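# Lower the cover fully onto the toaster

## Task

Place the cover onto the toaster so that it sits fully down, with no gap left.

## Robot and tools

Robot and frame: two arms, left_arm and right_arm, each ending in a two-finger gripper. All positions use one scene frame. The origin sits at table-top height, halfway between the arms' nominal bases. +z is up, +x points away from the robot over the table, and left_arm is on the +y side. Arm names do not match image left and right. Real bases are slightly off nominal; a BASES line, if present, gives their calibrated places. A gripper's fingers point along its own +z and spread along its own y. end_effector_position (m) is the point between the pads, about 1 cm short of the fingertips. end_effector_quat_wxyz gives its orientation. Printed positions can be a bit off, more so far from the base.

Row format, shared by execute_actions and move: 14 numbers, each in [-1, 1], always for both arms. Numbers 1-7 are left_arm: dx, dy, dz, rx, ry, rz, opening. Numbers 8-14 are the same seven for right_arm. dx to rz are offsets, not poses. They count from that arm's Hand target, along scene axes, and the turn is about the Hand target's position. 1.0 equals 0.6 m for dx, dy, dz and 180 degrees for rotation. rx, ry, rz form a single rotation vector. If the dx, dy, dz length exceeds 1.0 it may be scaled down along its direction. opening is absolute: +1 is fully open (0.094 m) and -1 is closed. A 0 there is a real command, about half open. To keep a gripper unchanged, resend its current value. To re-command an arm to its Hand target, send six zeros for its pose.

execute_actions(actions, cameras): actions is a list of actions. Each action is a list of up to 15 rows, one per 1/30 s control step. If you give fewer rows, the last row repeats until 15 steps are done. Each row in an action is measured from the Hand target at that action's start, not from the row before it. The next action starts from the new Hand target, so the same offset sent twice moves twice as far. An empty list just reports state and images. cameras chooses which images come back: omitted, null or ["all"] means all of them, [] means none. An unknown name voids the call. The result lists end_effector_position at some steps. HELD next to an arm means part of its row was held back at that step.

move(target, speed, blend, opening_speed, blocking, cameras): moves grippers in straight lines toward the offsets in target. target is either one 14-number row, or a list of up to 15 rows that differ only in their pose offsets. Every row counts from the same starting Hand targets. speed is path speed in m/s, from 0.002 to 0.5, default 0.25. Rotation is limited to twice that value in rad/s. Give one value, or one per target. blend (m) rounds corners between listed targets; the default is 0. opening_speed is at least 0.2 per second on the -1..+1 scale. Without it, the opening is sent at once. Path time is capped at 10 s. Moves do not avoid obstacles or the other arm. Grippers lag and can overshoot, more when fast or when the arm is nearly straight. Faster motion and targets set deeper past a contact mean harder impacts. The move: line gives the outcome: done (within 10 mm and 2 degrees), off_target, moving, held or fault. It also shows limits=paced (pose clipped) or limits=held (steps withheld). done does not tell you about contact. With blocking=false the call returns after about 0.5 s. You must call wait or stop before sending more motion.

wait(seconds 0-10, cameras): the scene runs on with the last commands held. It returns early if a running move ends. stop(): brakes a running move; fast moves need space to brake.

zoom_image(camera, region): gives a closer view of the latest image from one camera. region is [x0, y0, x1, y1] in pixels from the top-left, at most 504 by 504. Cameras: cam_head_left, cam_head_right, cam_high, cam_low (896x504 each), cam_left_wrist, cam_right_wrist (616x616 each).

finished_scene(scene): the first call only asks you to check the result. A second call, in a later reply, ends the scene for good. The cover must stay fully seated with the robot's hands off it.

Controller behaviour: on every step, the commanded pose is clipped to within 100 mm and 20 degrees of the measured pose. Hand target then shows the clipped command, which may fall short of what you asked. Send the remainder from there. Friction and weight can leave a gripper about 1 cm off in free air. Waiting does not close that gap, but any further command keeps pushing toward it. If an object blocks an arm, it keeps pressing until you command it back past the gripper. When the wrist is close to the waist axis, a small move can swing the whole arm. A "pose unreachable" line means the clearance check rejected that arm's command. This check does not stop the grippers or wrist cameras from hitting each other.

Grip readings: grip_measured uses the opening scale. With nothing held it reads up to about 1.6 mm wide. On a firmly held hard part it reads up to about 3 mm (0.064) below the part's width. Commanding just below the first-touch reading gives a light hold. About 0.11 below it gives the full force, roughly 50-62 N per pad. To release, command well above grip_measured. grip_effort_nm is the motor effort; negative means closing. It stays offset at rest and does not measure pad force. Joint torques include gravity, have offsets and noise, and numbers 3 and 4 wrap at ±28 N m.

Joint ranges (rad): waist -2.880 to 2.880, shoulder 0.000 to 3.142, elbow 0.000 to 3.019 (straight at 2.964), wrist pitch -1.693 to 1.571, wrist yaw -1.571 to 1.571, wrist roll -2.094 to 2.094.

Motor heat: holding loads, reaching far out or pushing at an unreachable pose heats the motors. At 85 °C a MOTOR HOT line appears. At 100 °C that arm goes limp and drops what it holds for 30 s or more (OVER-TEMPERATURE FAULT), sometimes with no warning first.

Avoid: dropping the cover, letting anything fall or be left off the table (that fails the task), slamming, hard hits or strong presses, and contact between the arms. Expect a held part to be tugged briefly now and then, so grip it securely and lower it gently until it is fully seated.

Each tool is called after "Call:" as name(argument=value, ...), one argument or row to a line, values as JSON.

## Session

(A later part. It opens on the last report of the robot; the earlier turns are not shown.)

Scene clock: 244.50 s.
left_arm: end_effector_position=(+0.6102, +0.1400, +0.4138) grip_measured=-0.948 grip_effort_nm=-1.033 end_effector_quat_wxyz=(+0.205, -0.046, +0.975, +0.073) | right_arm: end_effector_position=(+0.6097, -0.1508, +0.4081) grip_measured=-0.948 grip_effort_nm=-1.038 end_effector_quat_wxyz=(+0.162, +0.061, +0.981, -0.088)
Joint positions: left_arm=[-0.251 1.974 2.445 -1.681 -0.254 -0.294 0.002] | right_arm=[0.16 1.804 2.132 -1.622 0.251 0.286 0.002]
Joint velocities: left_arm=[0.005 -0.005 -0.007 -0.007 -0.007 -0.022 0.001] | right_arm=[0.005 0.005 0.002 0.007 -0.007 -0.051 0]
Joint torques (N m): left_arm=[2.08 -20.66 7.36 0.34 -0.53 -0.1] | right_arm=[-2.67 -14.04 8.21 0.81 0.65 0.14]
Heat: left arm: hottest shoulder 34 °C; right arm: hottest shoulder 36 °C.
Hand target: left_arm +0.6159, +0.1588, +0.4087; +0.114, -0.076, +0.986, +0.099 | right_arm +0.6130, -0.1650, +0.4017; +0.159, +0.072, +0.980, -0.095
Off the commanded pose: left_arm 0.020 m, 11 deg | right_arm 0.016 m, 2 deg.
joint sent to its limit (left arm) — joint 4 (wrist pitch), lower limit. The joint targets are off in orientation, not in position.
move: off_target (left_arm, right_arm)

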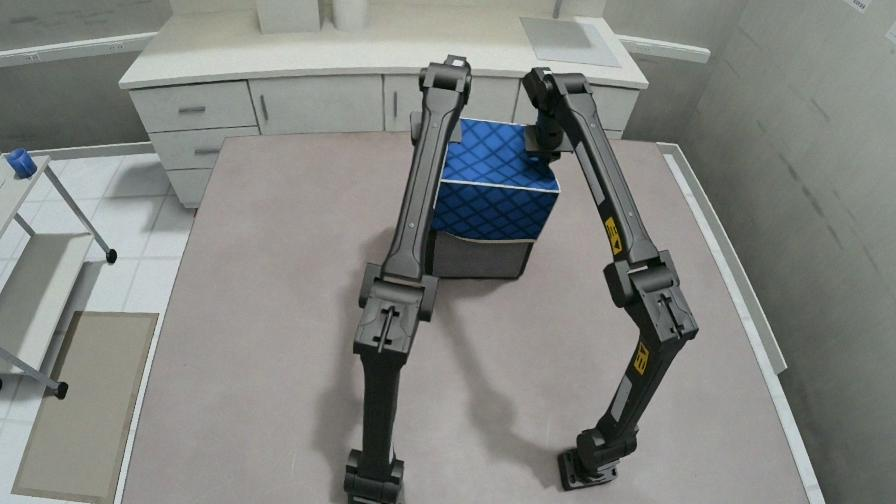

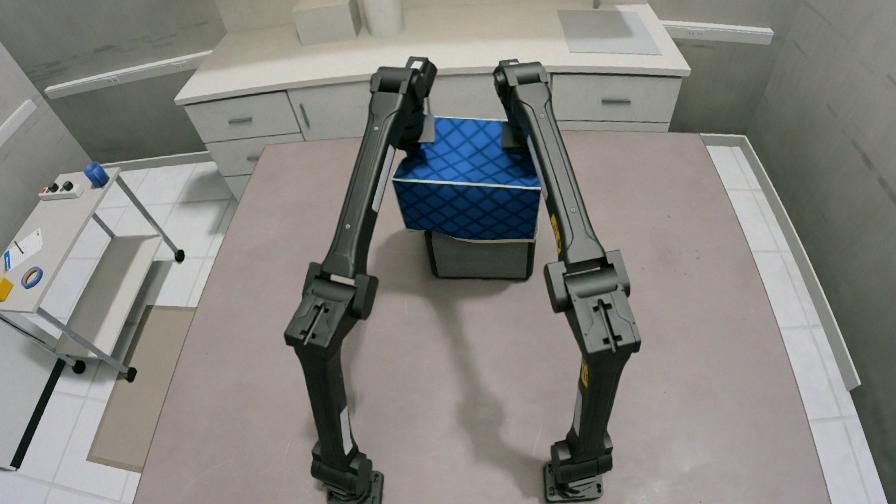

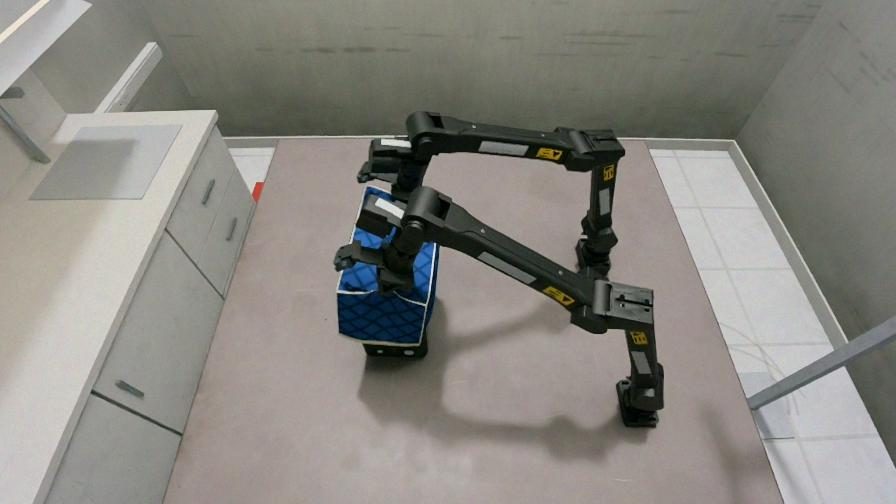

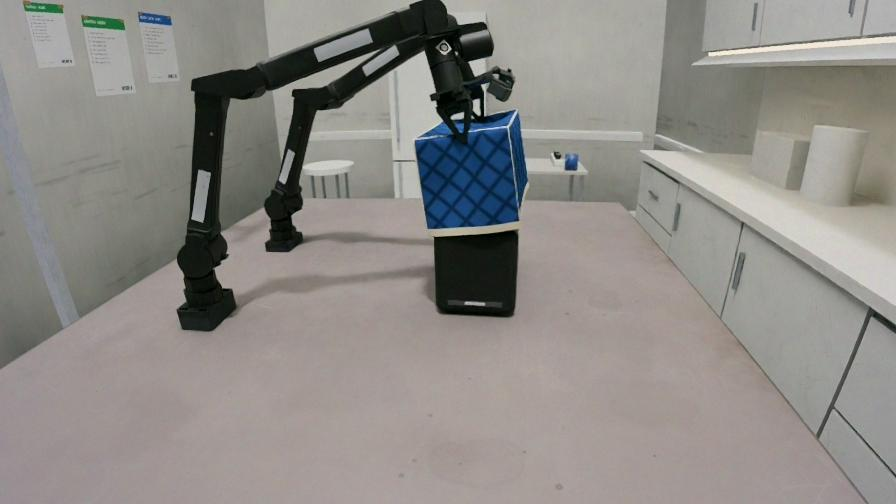

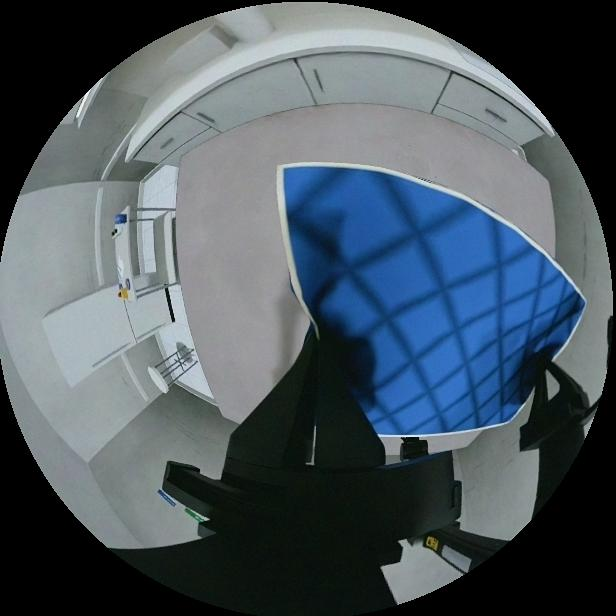

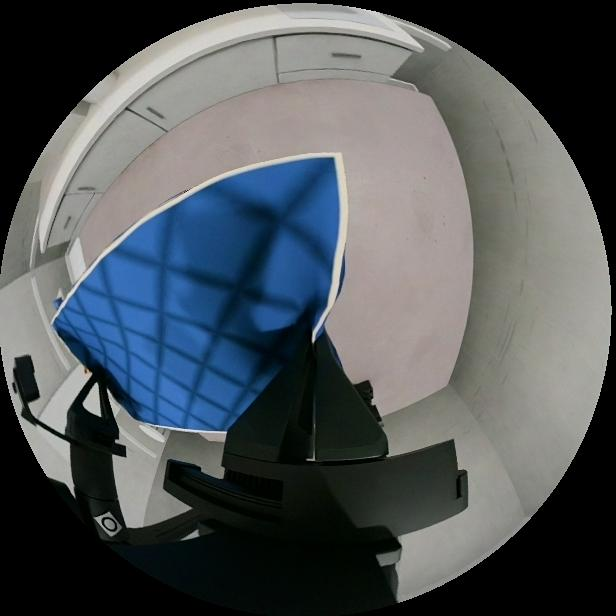

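Call:
move(
  target=[
    [0,0,0.07,0,0,0,-1,0,0,0.07,0,0,0,-1],
    [0.03,-0.035,0.07,0,0,0,-1,0.03,-0.035,0.07,0,0,0,-1],
    [0.03,-0.035,-0.02,0,0,0,-1,0.03,-0.035,-0.02,0,0,0,-1],
  ],
  speed=0.1,
  cameras=["cam_head_left","cam_head_right","cam_high","cam_low"],
)

Call:
zoom_image(
  camera="cam_low",
  region=[340, 50, 640, 350],
)

Call:
zoom_image(
  camera="cam_head_right",
  region=[340, 80, 640, 300],
)

Scene clock: 255.63 s.
left_arm: end_effector_position=(+0.6289, +0.1278, +0.4030) grip_measured=-0.948 grip_effort_nm=-1.028 end_effector_quat_wxyz=(+0.210, -0.048, +0.974, +0.071) | right_arm: end_effector_position=(+0.6289, -0.1649, +0.3928) grip_measured=-0.948 grip_effort_nm=-1.043 end_effector_quat_wxyz=(+0.161, +0.064, +0.981, -0.087)
Joint positions: left_arm=[-0.263 2.039 2.518 -1.682 -0.259 -0.308 0.002] | right_arm=[0.129 1.843 2.146 -1.593 0.241 0.261 0.002]
Joint velocities: left_arm=[-0.005 0.005 0.007 0.002 0.007 0.037 -0.001] | right_arm=[0.005 -0.015 -0.007 -0.012 -0.095 -0.066 0.001]
Joint torques (N m): left_arm=[0.85 -21.25 7.51 0.31 -0.61 -0.15] | right_arm=[-3.49 -15.03 8.17 0.83 0.63 -0.05]
Heat: left arm: hottest elbow 35 °C; right arm: hottest shoulder 36 °C.
Hand target: left_arm +0.6339, +0.1380, +0.3964; +0.113, -0.076, +0.986, +0.099 | right_arm +0.6308, -0.1859, +0.3895; +0.159, +0.072, +0.980, -0.096
Off the commanded pose: left_arm 0.013 m, 12 deg | right_arm 0.021 m, 1 deg.
joint sent to its limit (left arm) — joint 4 (wrist pitch), lower limit. The joint targets are off in orientation, not in position.
move: off_target (left_arm, right_arm)
Images, in order (width x height): cam_head_left 896x504, cam_head_right 896x504, cam_high 896x504, cam_low 896x504.

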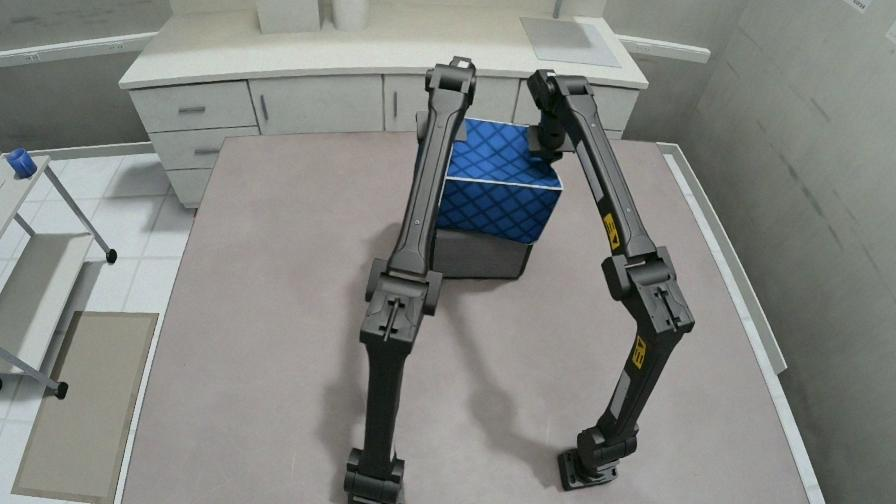

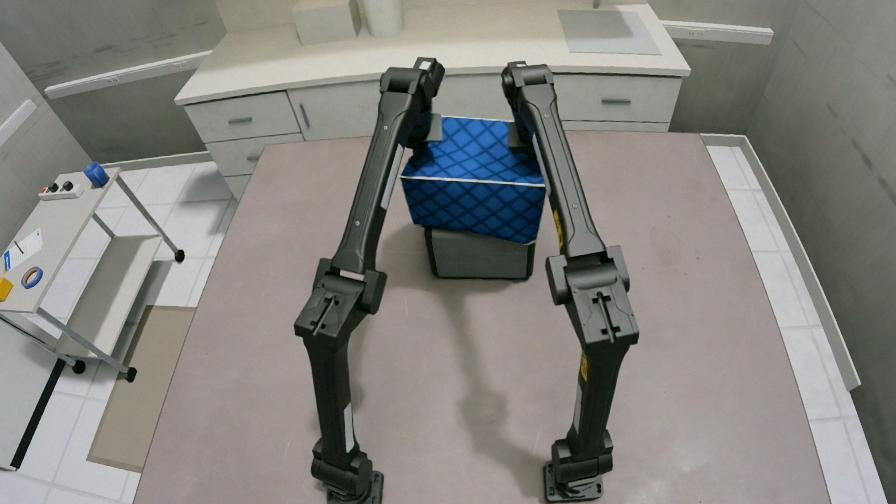

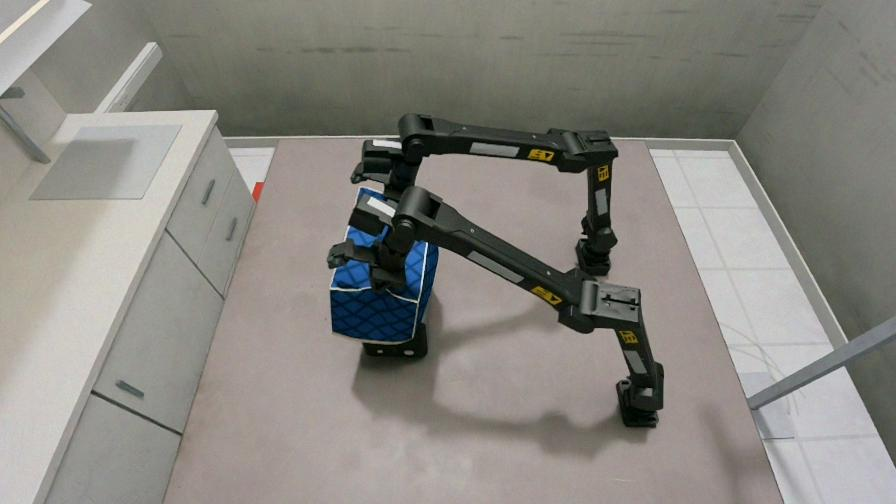

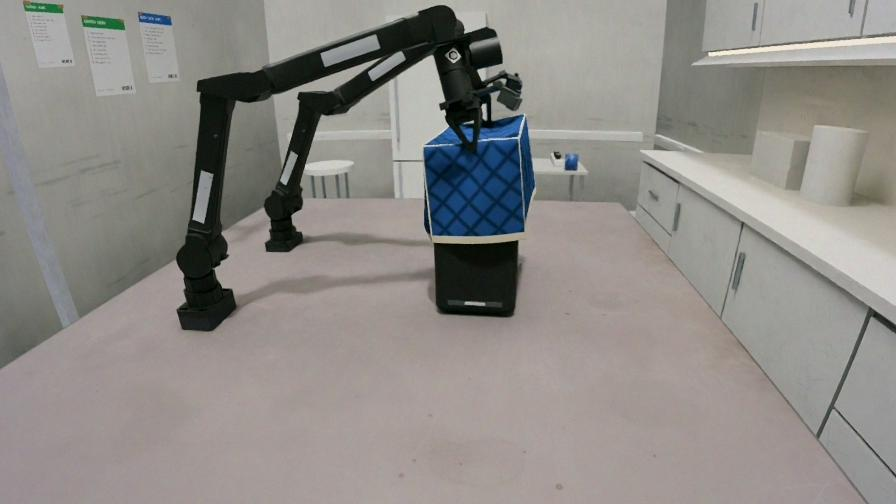

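Scaled by 1.680.

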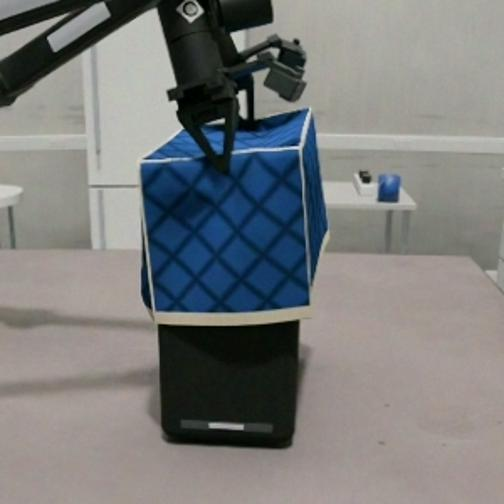

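Scaled by 1.680.

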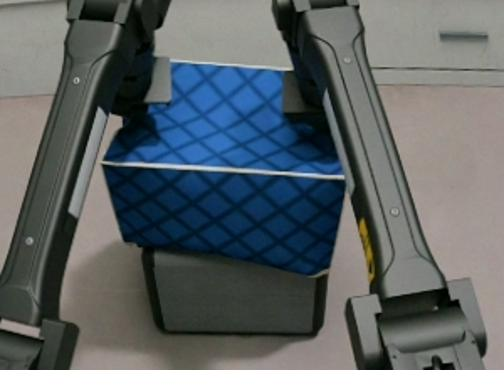

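Call:
move(
  target=[
    [0,-0.025,0.01,0,0,0,-1,0,-0.02,0.02,0,0,0,-1],
    [0.01,-0.025,-0.1,0,0,0,-1,0.01,-0.02,-0.085,0,0,0,-1],
  ],
  speed=0.08,
  cameras=["cam_head_left","cam_head_right","cam_high","cam_low"],
)

Call:
zoom_image(
  camera="cam_low",
  region=[340, 50, 640, 350],
)

Call:
zoom_image(
  camera="cam_head_right",
  region=[340, 80, 640, 300],
)

Scene clock: 262.23 s.
left_arm: end_effector_position=(+0.6354, +0.1173, +0.3451) grip_measured=-0.948 grip_effort_nm=-1.038 end_effector_quat_wxyz=(+0.162, -0.058, +0.982, +0.082) | right_arm: end_effector_position=(+0.6385, -0.1739, +0.3262) grip_measured=-0.948 grip_effort_nm=-1.038 end_effector_quat_wxyz=(+0.147, +0.060, +0.983, -0.090)
Joint positions: left_arm=[-0.276 2.093 2.465 -1.682 -0.26 -0.355 0.002] | right_arm=[0.111 1.843 1.972 -1.443 0.236 0.239 0.002]
Joint velocities: left_arm=[-0.005 -0.005 0.002 -0.017 0.022 0.007 0] | right_arm=[0.005 -0.005 -0.002 0.012 -0.037 -0.007 0]
Joint torques (N m): left_arm=[0.26 -22.01 7.64 0.06 -0.46 -0.16] | right_arm=[-3.78 -17.08 8.46 0.94 0.64 -0.02]
Heat: left arm: hottest elbow 35 °C; right arm: hottest shoulder 36 °C.
Hand target: left_arm +0.6398, +0.1240, +0.3362; +0.113, -0.077, +0.986, +0.099 | right_arm +0.6360, -0.1981, +0.3385; +0.159, +0.072, +0.980, -0.096
Off the commanded pose: left_arm 0.011 m, 6 deg | right_arm 0.027 m, 2 deg.
joint sent to its limit (left arm) — joint 4 (wrist pitch), lower limit. The joint targets are off in orientation, not in position.
move: off_target (left_arm, right_arm)
Images, in order (width x height): cam_head_left 896x504, cam_head_right 896x504, cam_high 896x504, cam_low 896x504.

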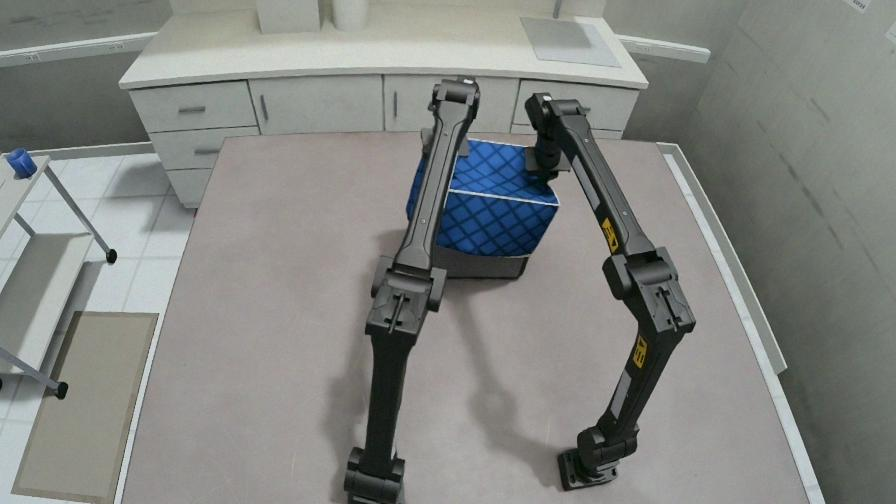

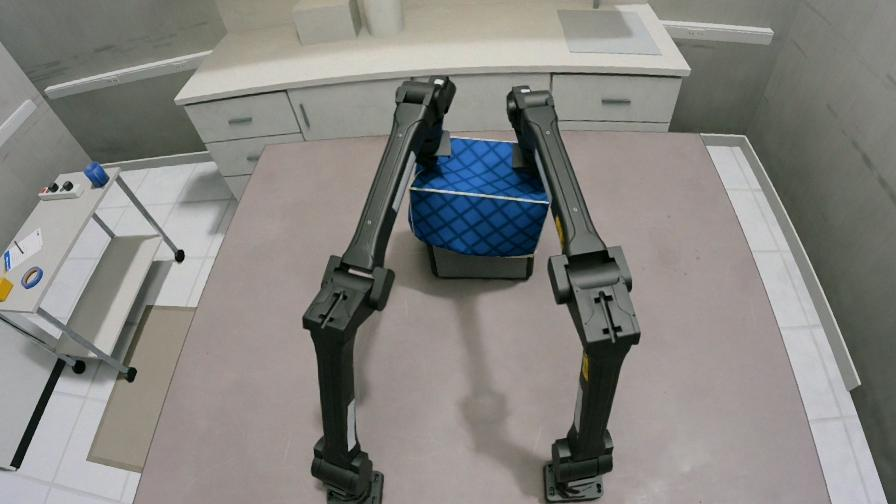

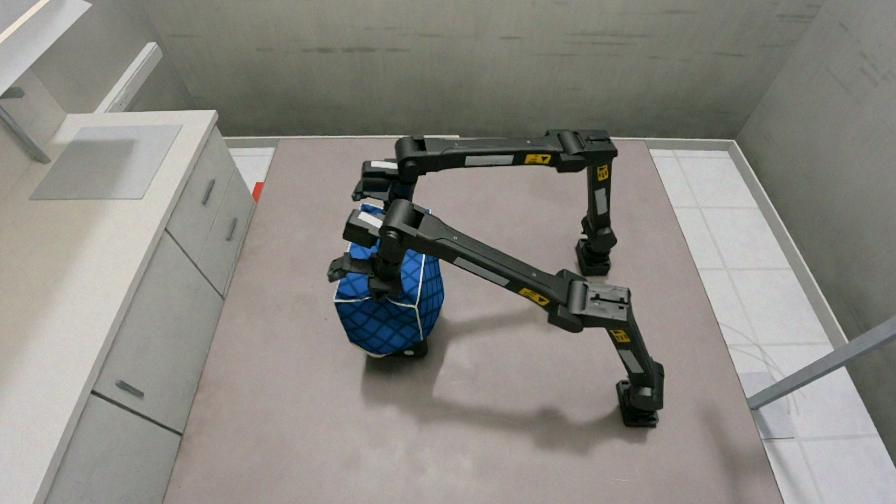

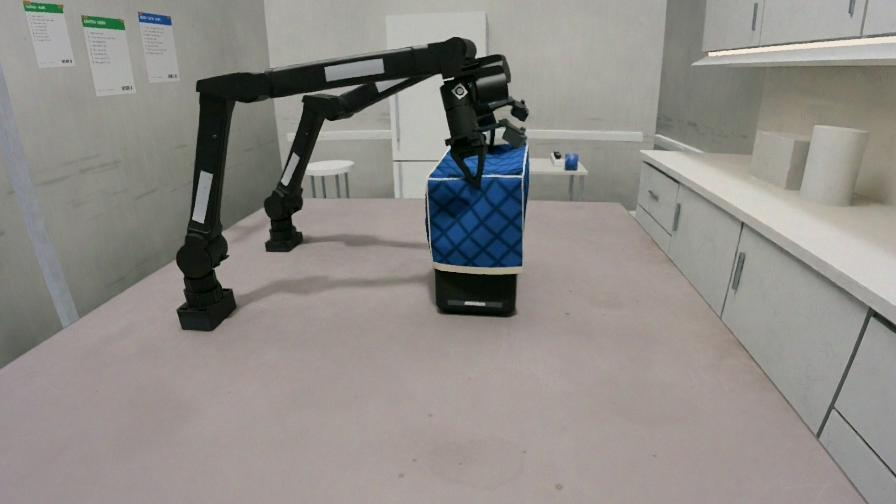

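Scaled by 1.680.

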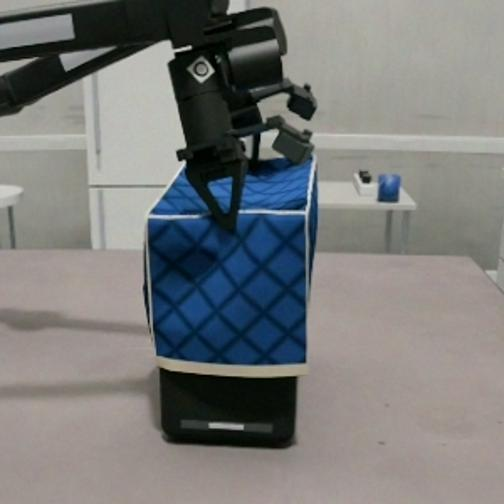

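Scaled by 1.680.

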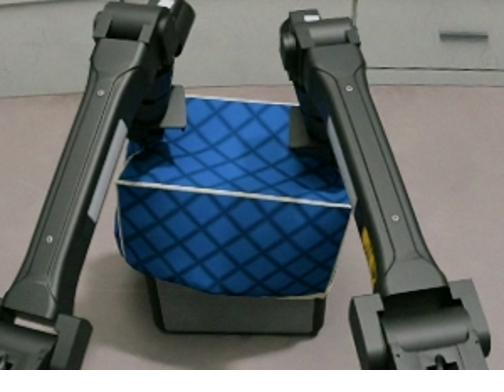

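Call:
move(
  target=[0.005,-0.02,-0.115,0,0.02,0,-1,0.005,-0.01,-0.115,0,0.02,0,-1],
  speed=0.08,
)

Call:
zoom_image(
  camera="cam_low",
  region=[340, 50, 640, 350],
)

Call:
zoom_image(
  camera="cam_head_right",
  region=[340, 80, 640, 300],
)

Scene clock: 269.77 s.
left_arm: end_effector_position=(+0.6398, +0.1115, +0.2770) grip_measured=-0.948 grip_effort_nm=-1.028 end_effector_quat_wxyz=(+0.105, -0.064, +0.988, +0.092) | right_arm: end_effector_position=(+0.6361, -0.1795, +0.2774) grip_measured=-0.948 grip_effort_nm=-1.038 end_effector_quat_wxyz=(+0.134, +0.059, +0.985, -0.089)
Joint positions: left_arm=[-0.278 2.163 2.415 -1.683 -0.243 -0.384 0.002] | right_arm=[0.1 1.842 1.847 -1.342 0.226 0.23 0.002]
Joint velocities: left_arm=[-0.015 0.005 -0.002 0.002 0.051 -0.037 0] | right_arm=[0.005 -0.015 0.002 -0.002 0.007 0.037 -0.001]
Joint torques (N m): left_arm=[0.09 -23 7.77 -0.02 -0.44 -0.14] | right_arm=[-3.84 -14.56 8.53 0.77 0.65 -0.04]
Heat: left arm: hottest shoulder 34 °C; right arm: hottest shoulder 36 °C.
Hand target: left_arm +0.6428, +0.1133, +0.2672; +0.082, -0.075, +0.989, +0.102 | right_arm +0.6380, -0.2043, +0.2692; +0.128, +0.069, +0.984, -0.099
Off the commanded pose: left_arm 0.010 m, 3 deg | right_arm 0.026 m, 2 deg.
joint sent to its limit (left arm) — joint 4 (wrist pitch), lower limit. The joint targets still meet the commanded pose.
move: off_target (left_arm, right_arm)

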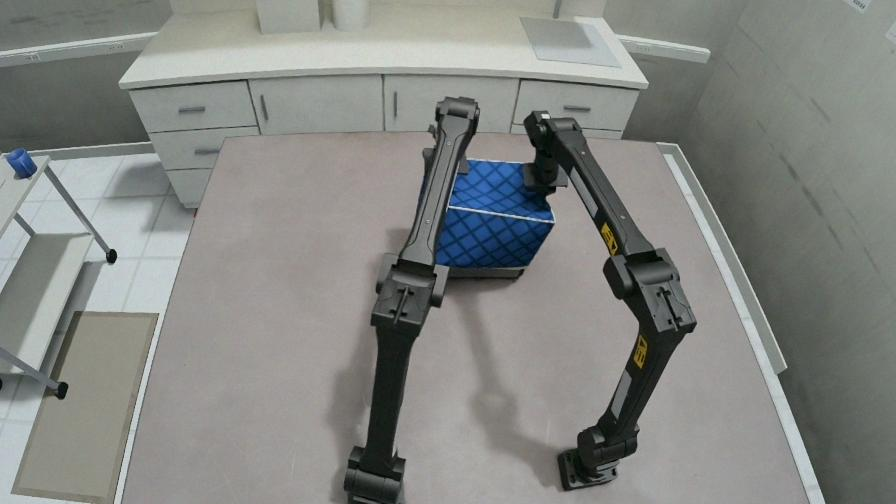

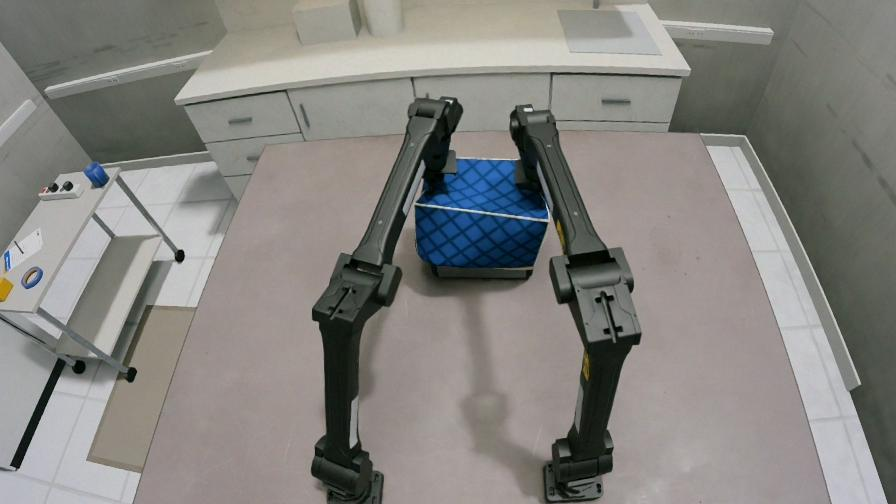

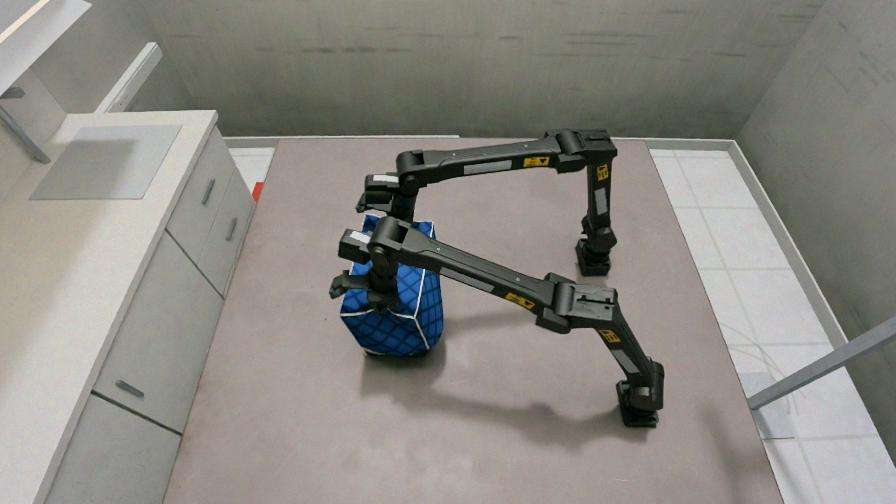

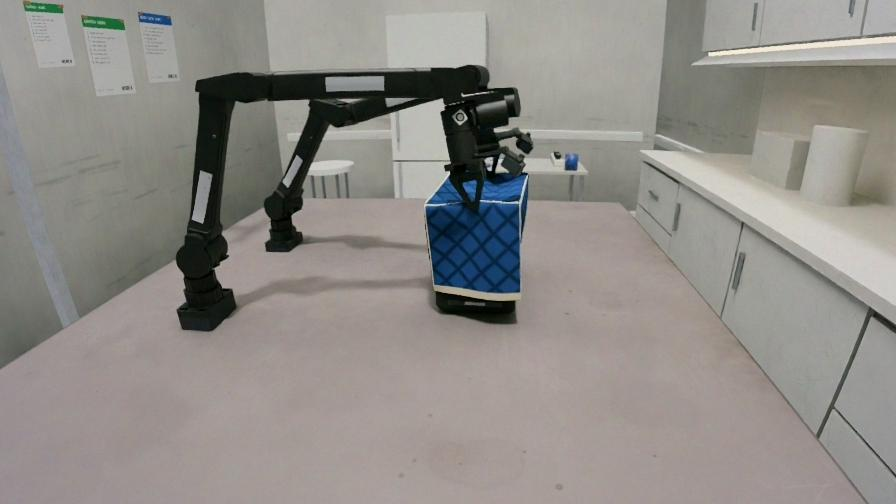

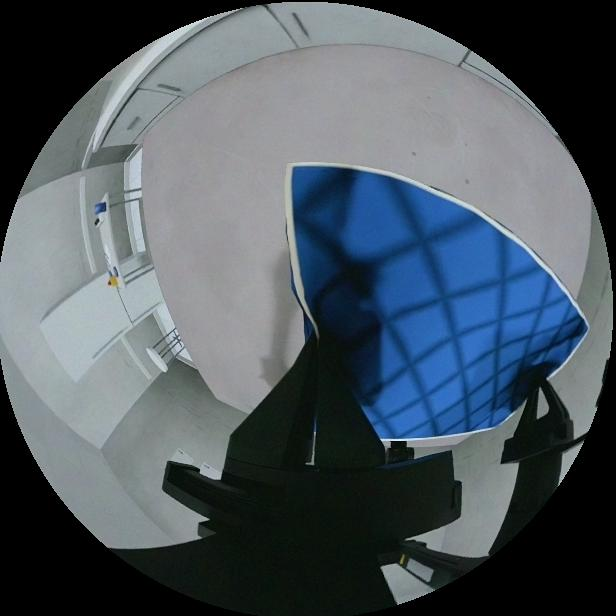

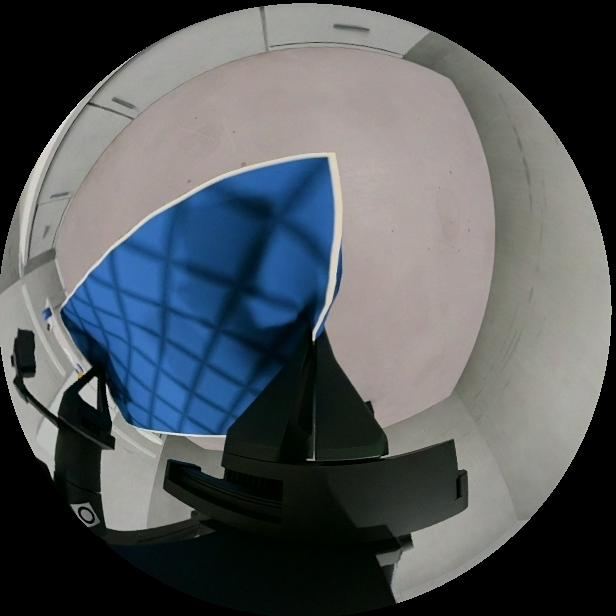

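Scaled by 1.680.

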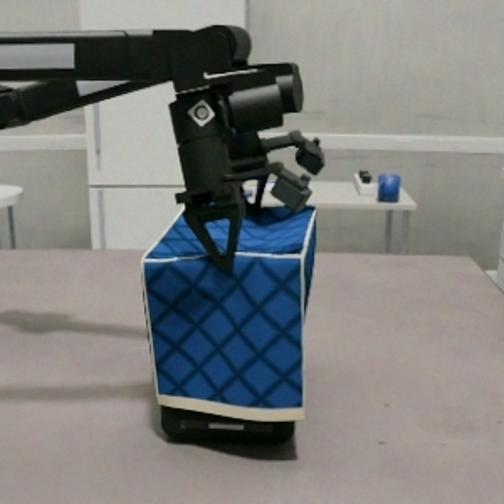

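Scaled by 1.680.

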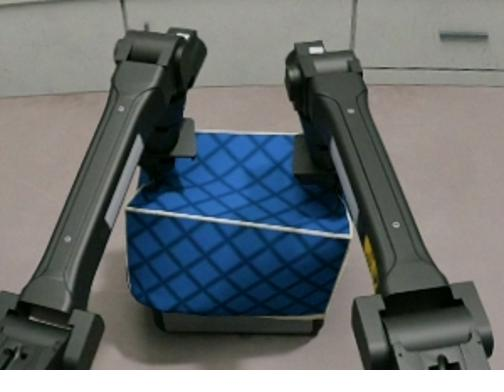

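Call:
move(
  target=[0,-0.005,-0.1,0,0,0,-1,0,0.02,-0.1,0,0,0,-1],
  speed=0.07,
  cameras=["cam_head_left","cam_head_right","cam_high","cam_low"],
)

Call:
zoom_image(
  camera="cam_low",
  region=[340, 50, 640, 350],
)

Call:
zoom_image(
  camera="cam_head_right",
  region=[340, 80, 640, 300],
)

Scene clock: 275.07 s.
left_arm: end_effector_position=(+0.6386, +0.1119, +0.2277) grip_measured=-0.948 grip_effort_nm=-1.028 end_effector_quat_wxyz=(+0.088, -0.063, +0.989, +0.099) | right_arm: end_effector_position=(+0.6372, -0.1792, +0.2302) grip_measured=-0.948 grip_effort_nm=-1.043 end_effector_quat_wxyz=(+0.142, +0.060, +0.984, -0.087)
Joint positions: left_arm=[-0.278 2.157 2.277 -1.588 -0.245 -0.388 0.002] | right_arm=[0.1 1.842 1.721 -1.199 0.225 0.229 0.002]
Joint velocities: left_arm=[-0.005 -0.005 -0.007 -0.012 0.037 0.022 0.001] | right_arm=[-0.015 0.005 0.007 -0.012 -0.066 -0.007 0]
Joint torques (N m): left_arm=[-0.26 -23.06 6.2 0.95 -0.31 -0.22] | right_arm=[-2.26 -13.45 7.83 0.94 0.83 0.18]
Heat: left arm: hottest shoulder 34 °C; right arm: hottest shoulder 37 °C.
Hand target: left_arm +0.6425, +0.1112, +0.2073; +0.082, -0.075, +0.989, +0.102 | right_arm +0.6370, -0.1922, +0.2091; +0.128, +0.069, +0.985, -0.098
Off the commanded pose: left_arm 0.021 m, 1 deg | right_arm 0.025 m, 2 deg.
move: off_target (left_arm, right_arm)
Images, in order (width x height): cam_head_left 896x504, cam_head_right 896x504, cam_high 896x504, cam_low 896x504.

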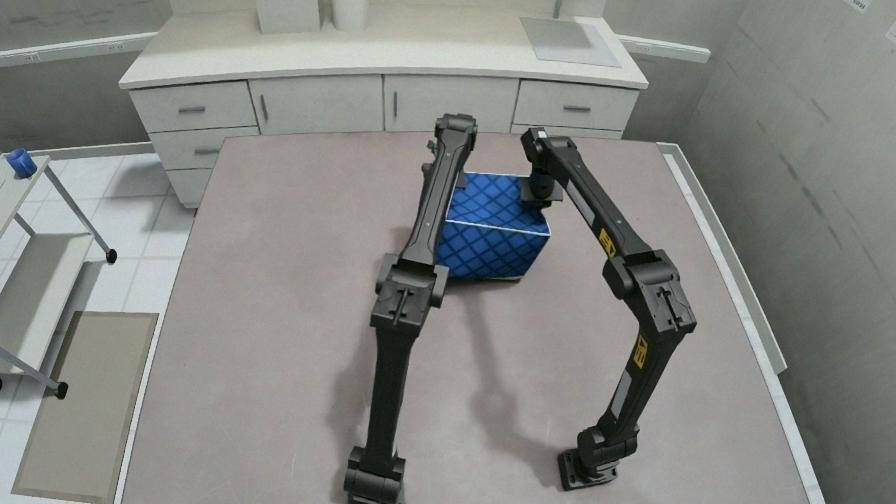

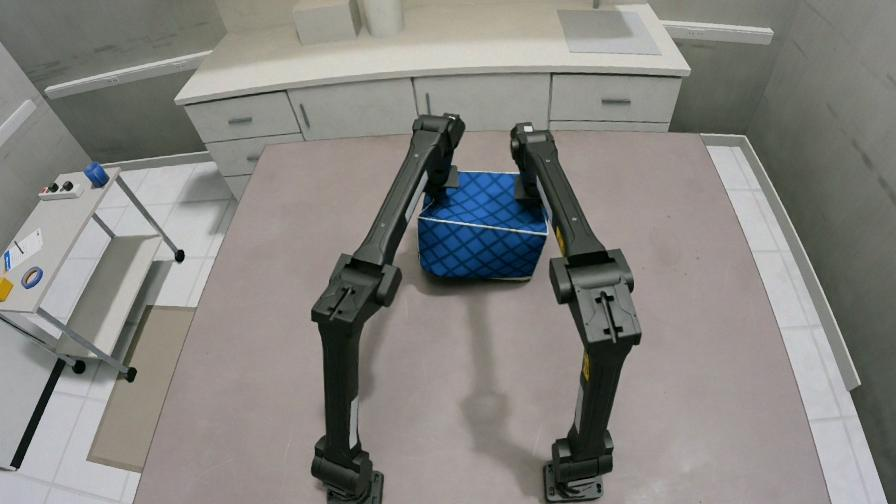

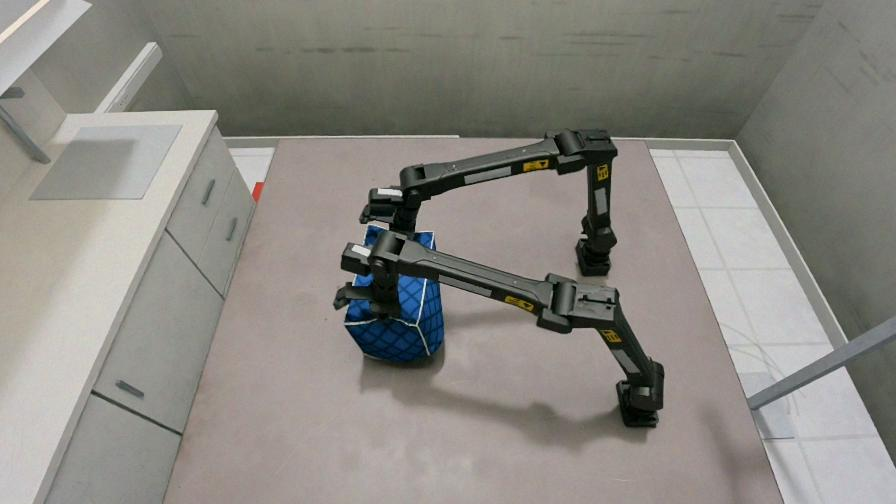

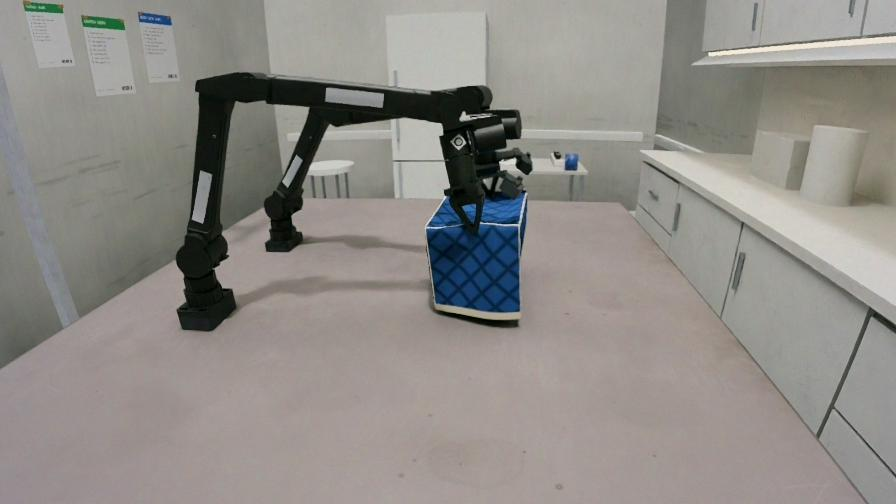

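Scaled by 1.680.

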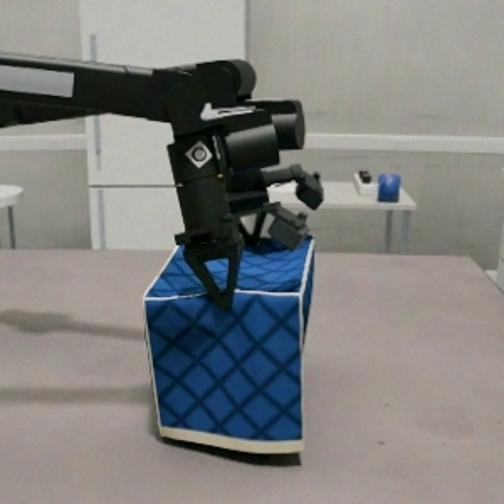

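Scaled by 1.680.

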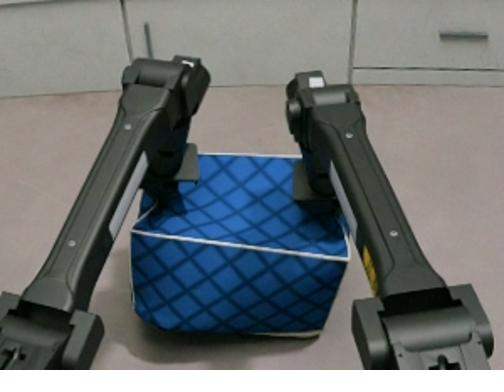

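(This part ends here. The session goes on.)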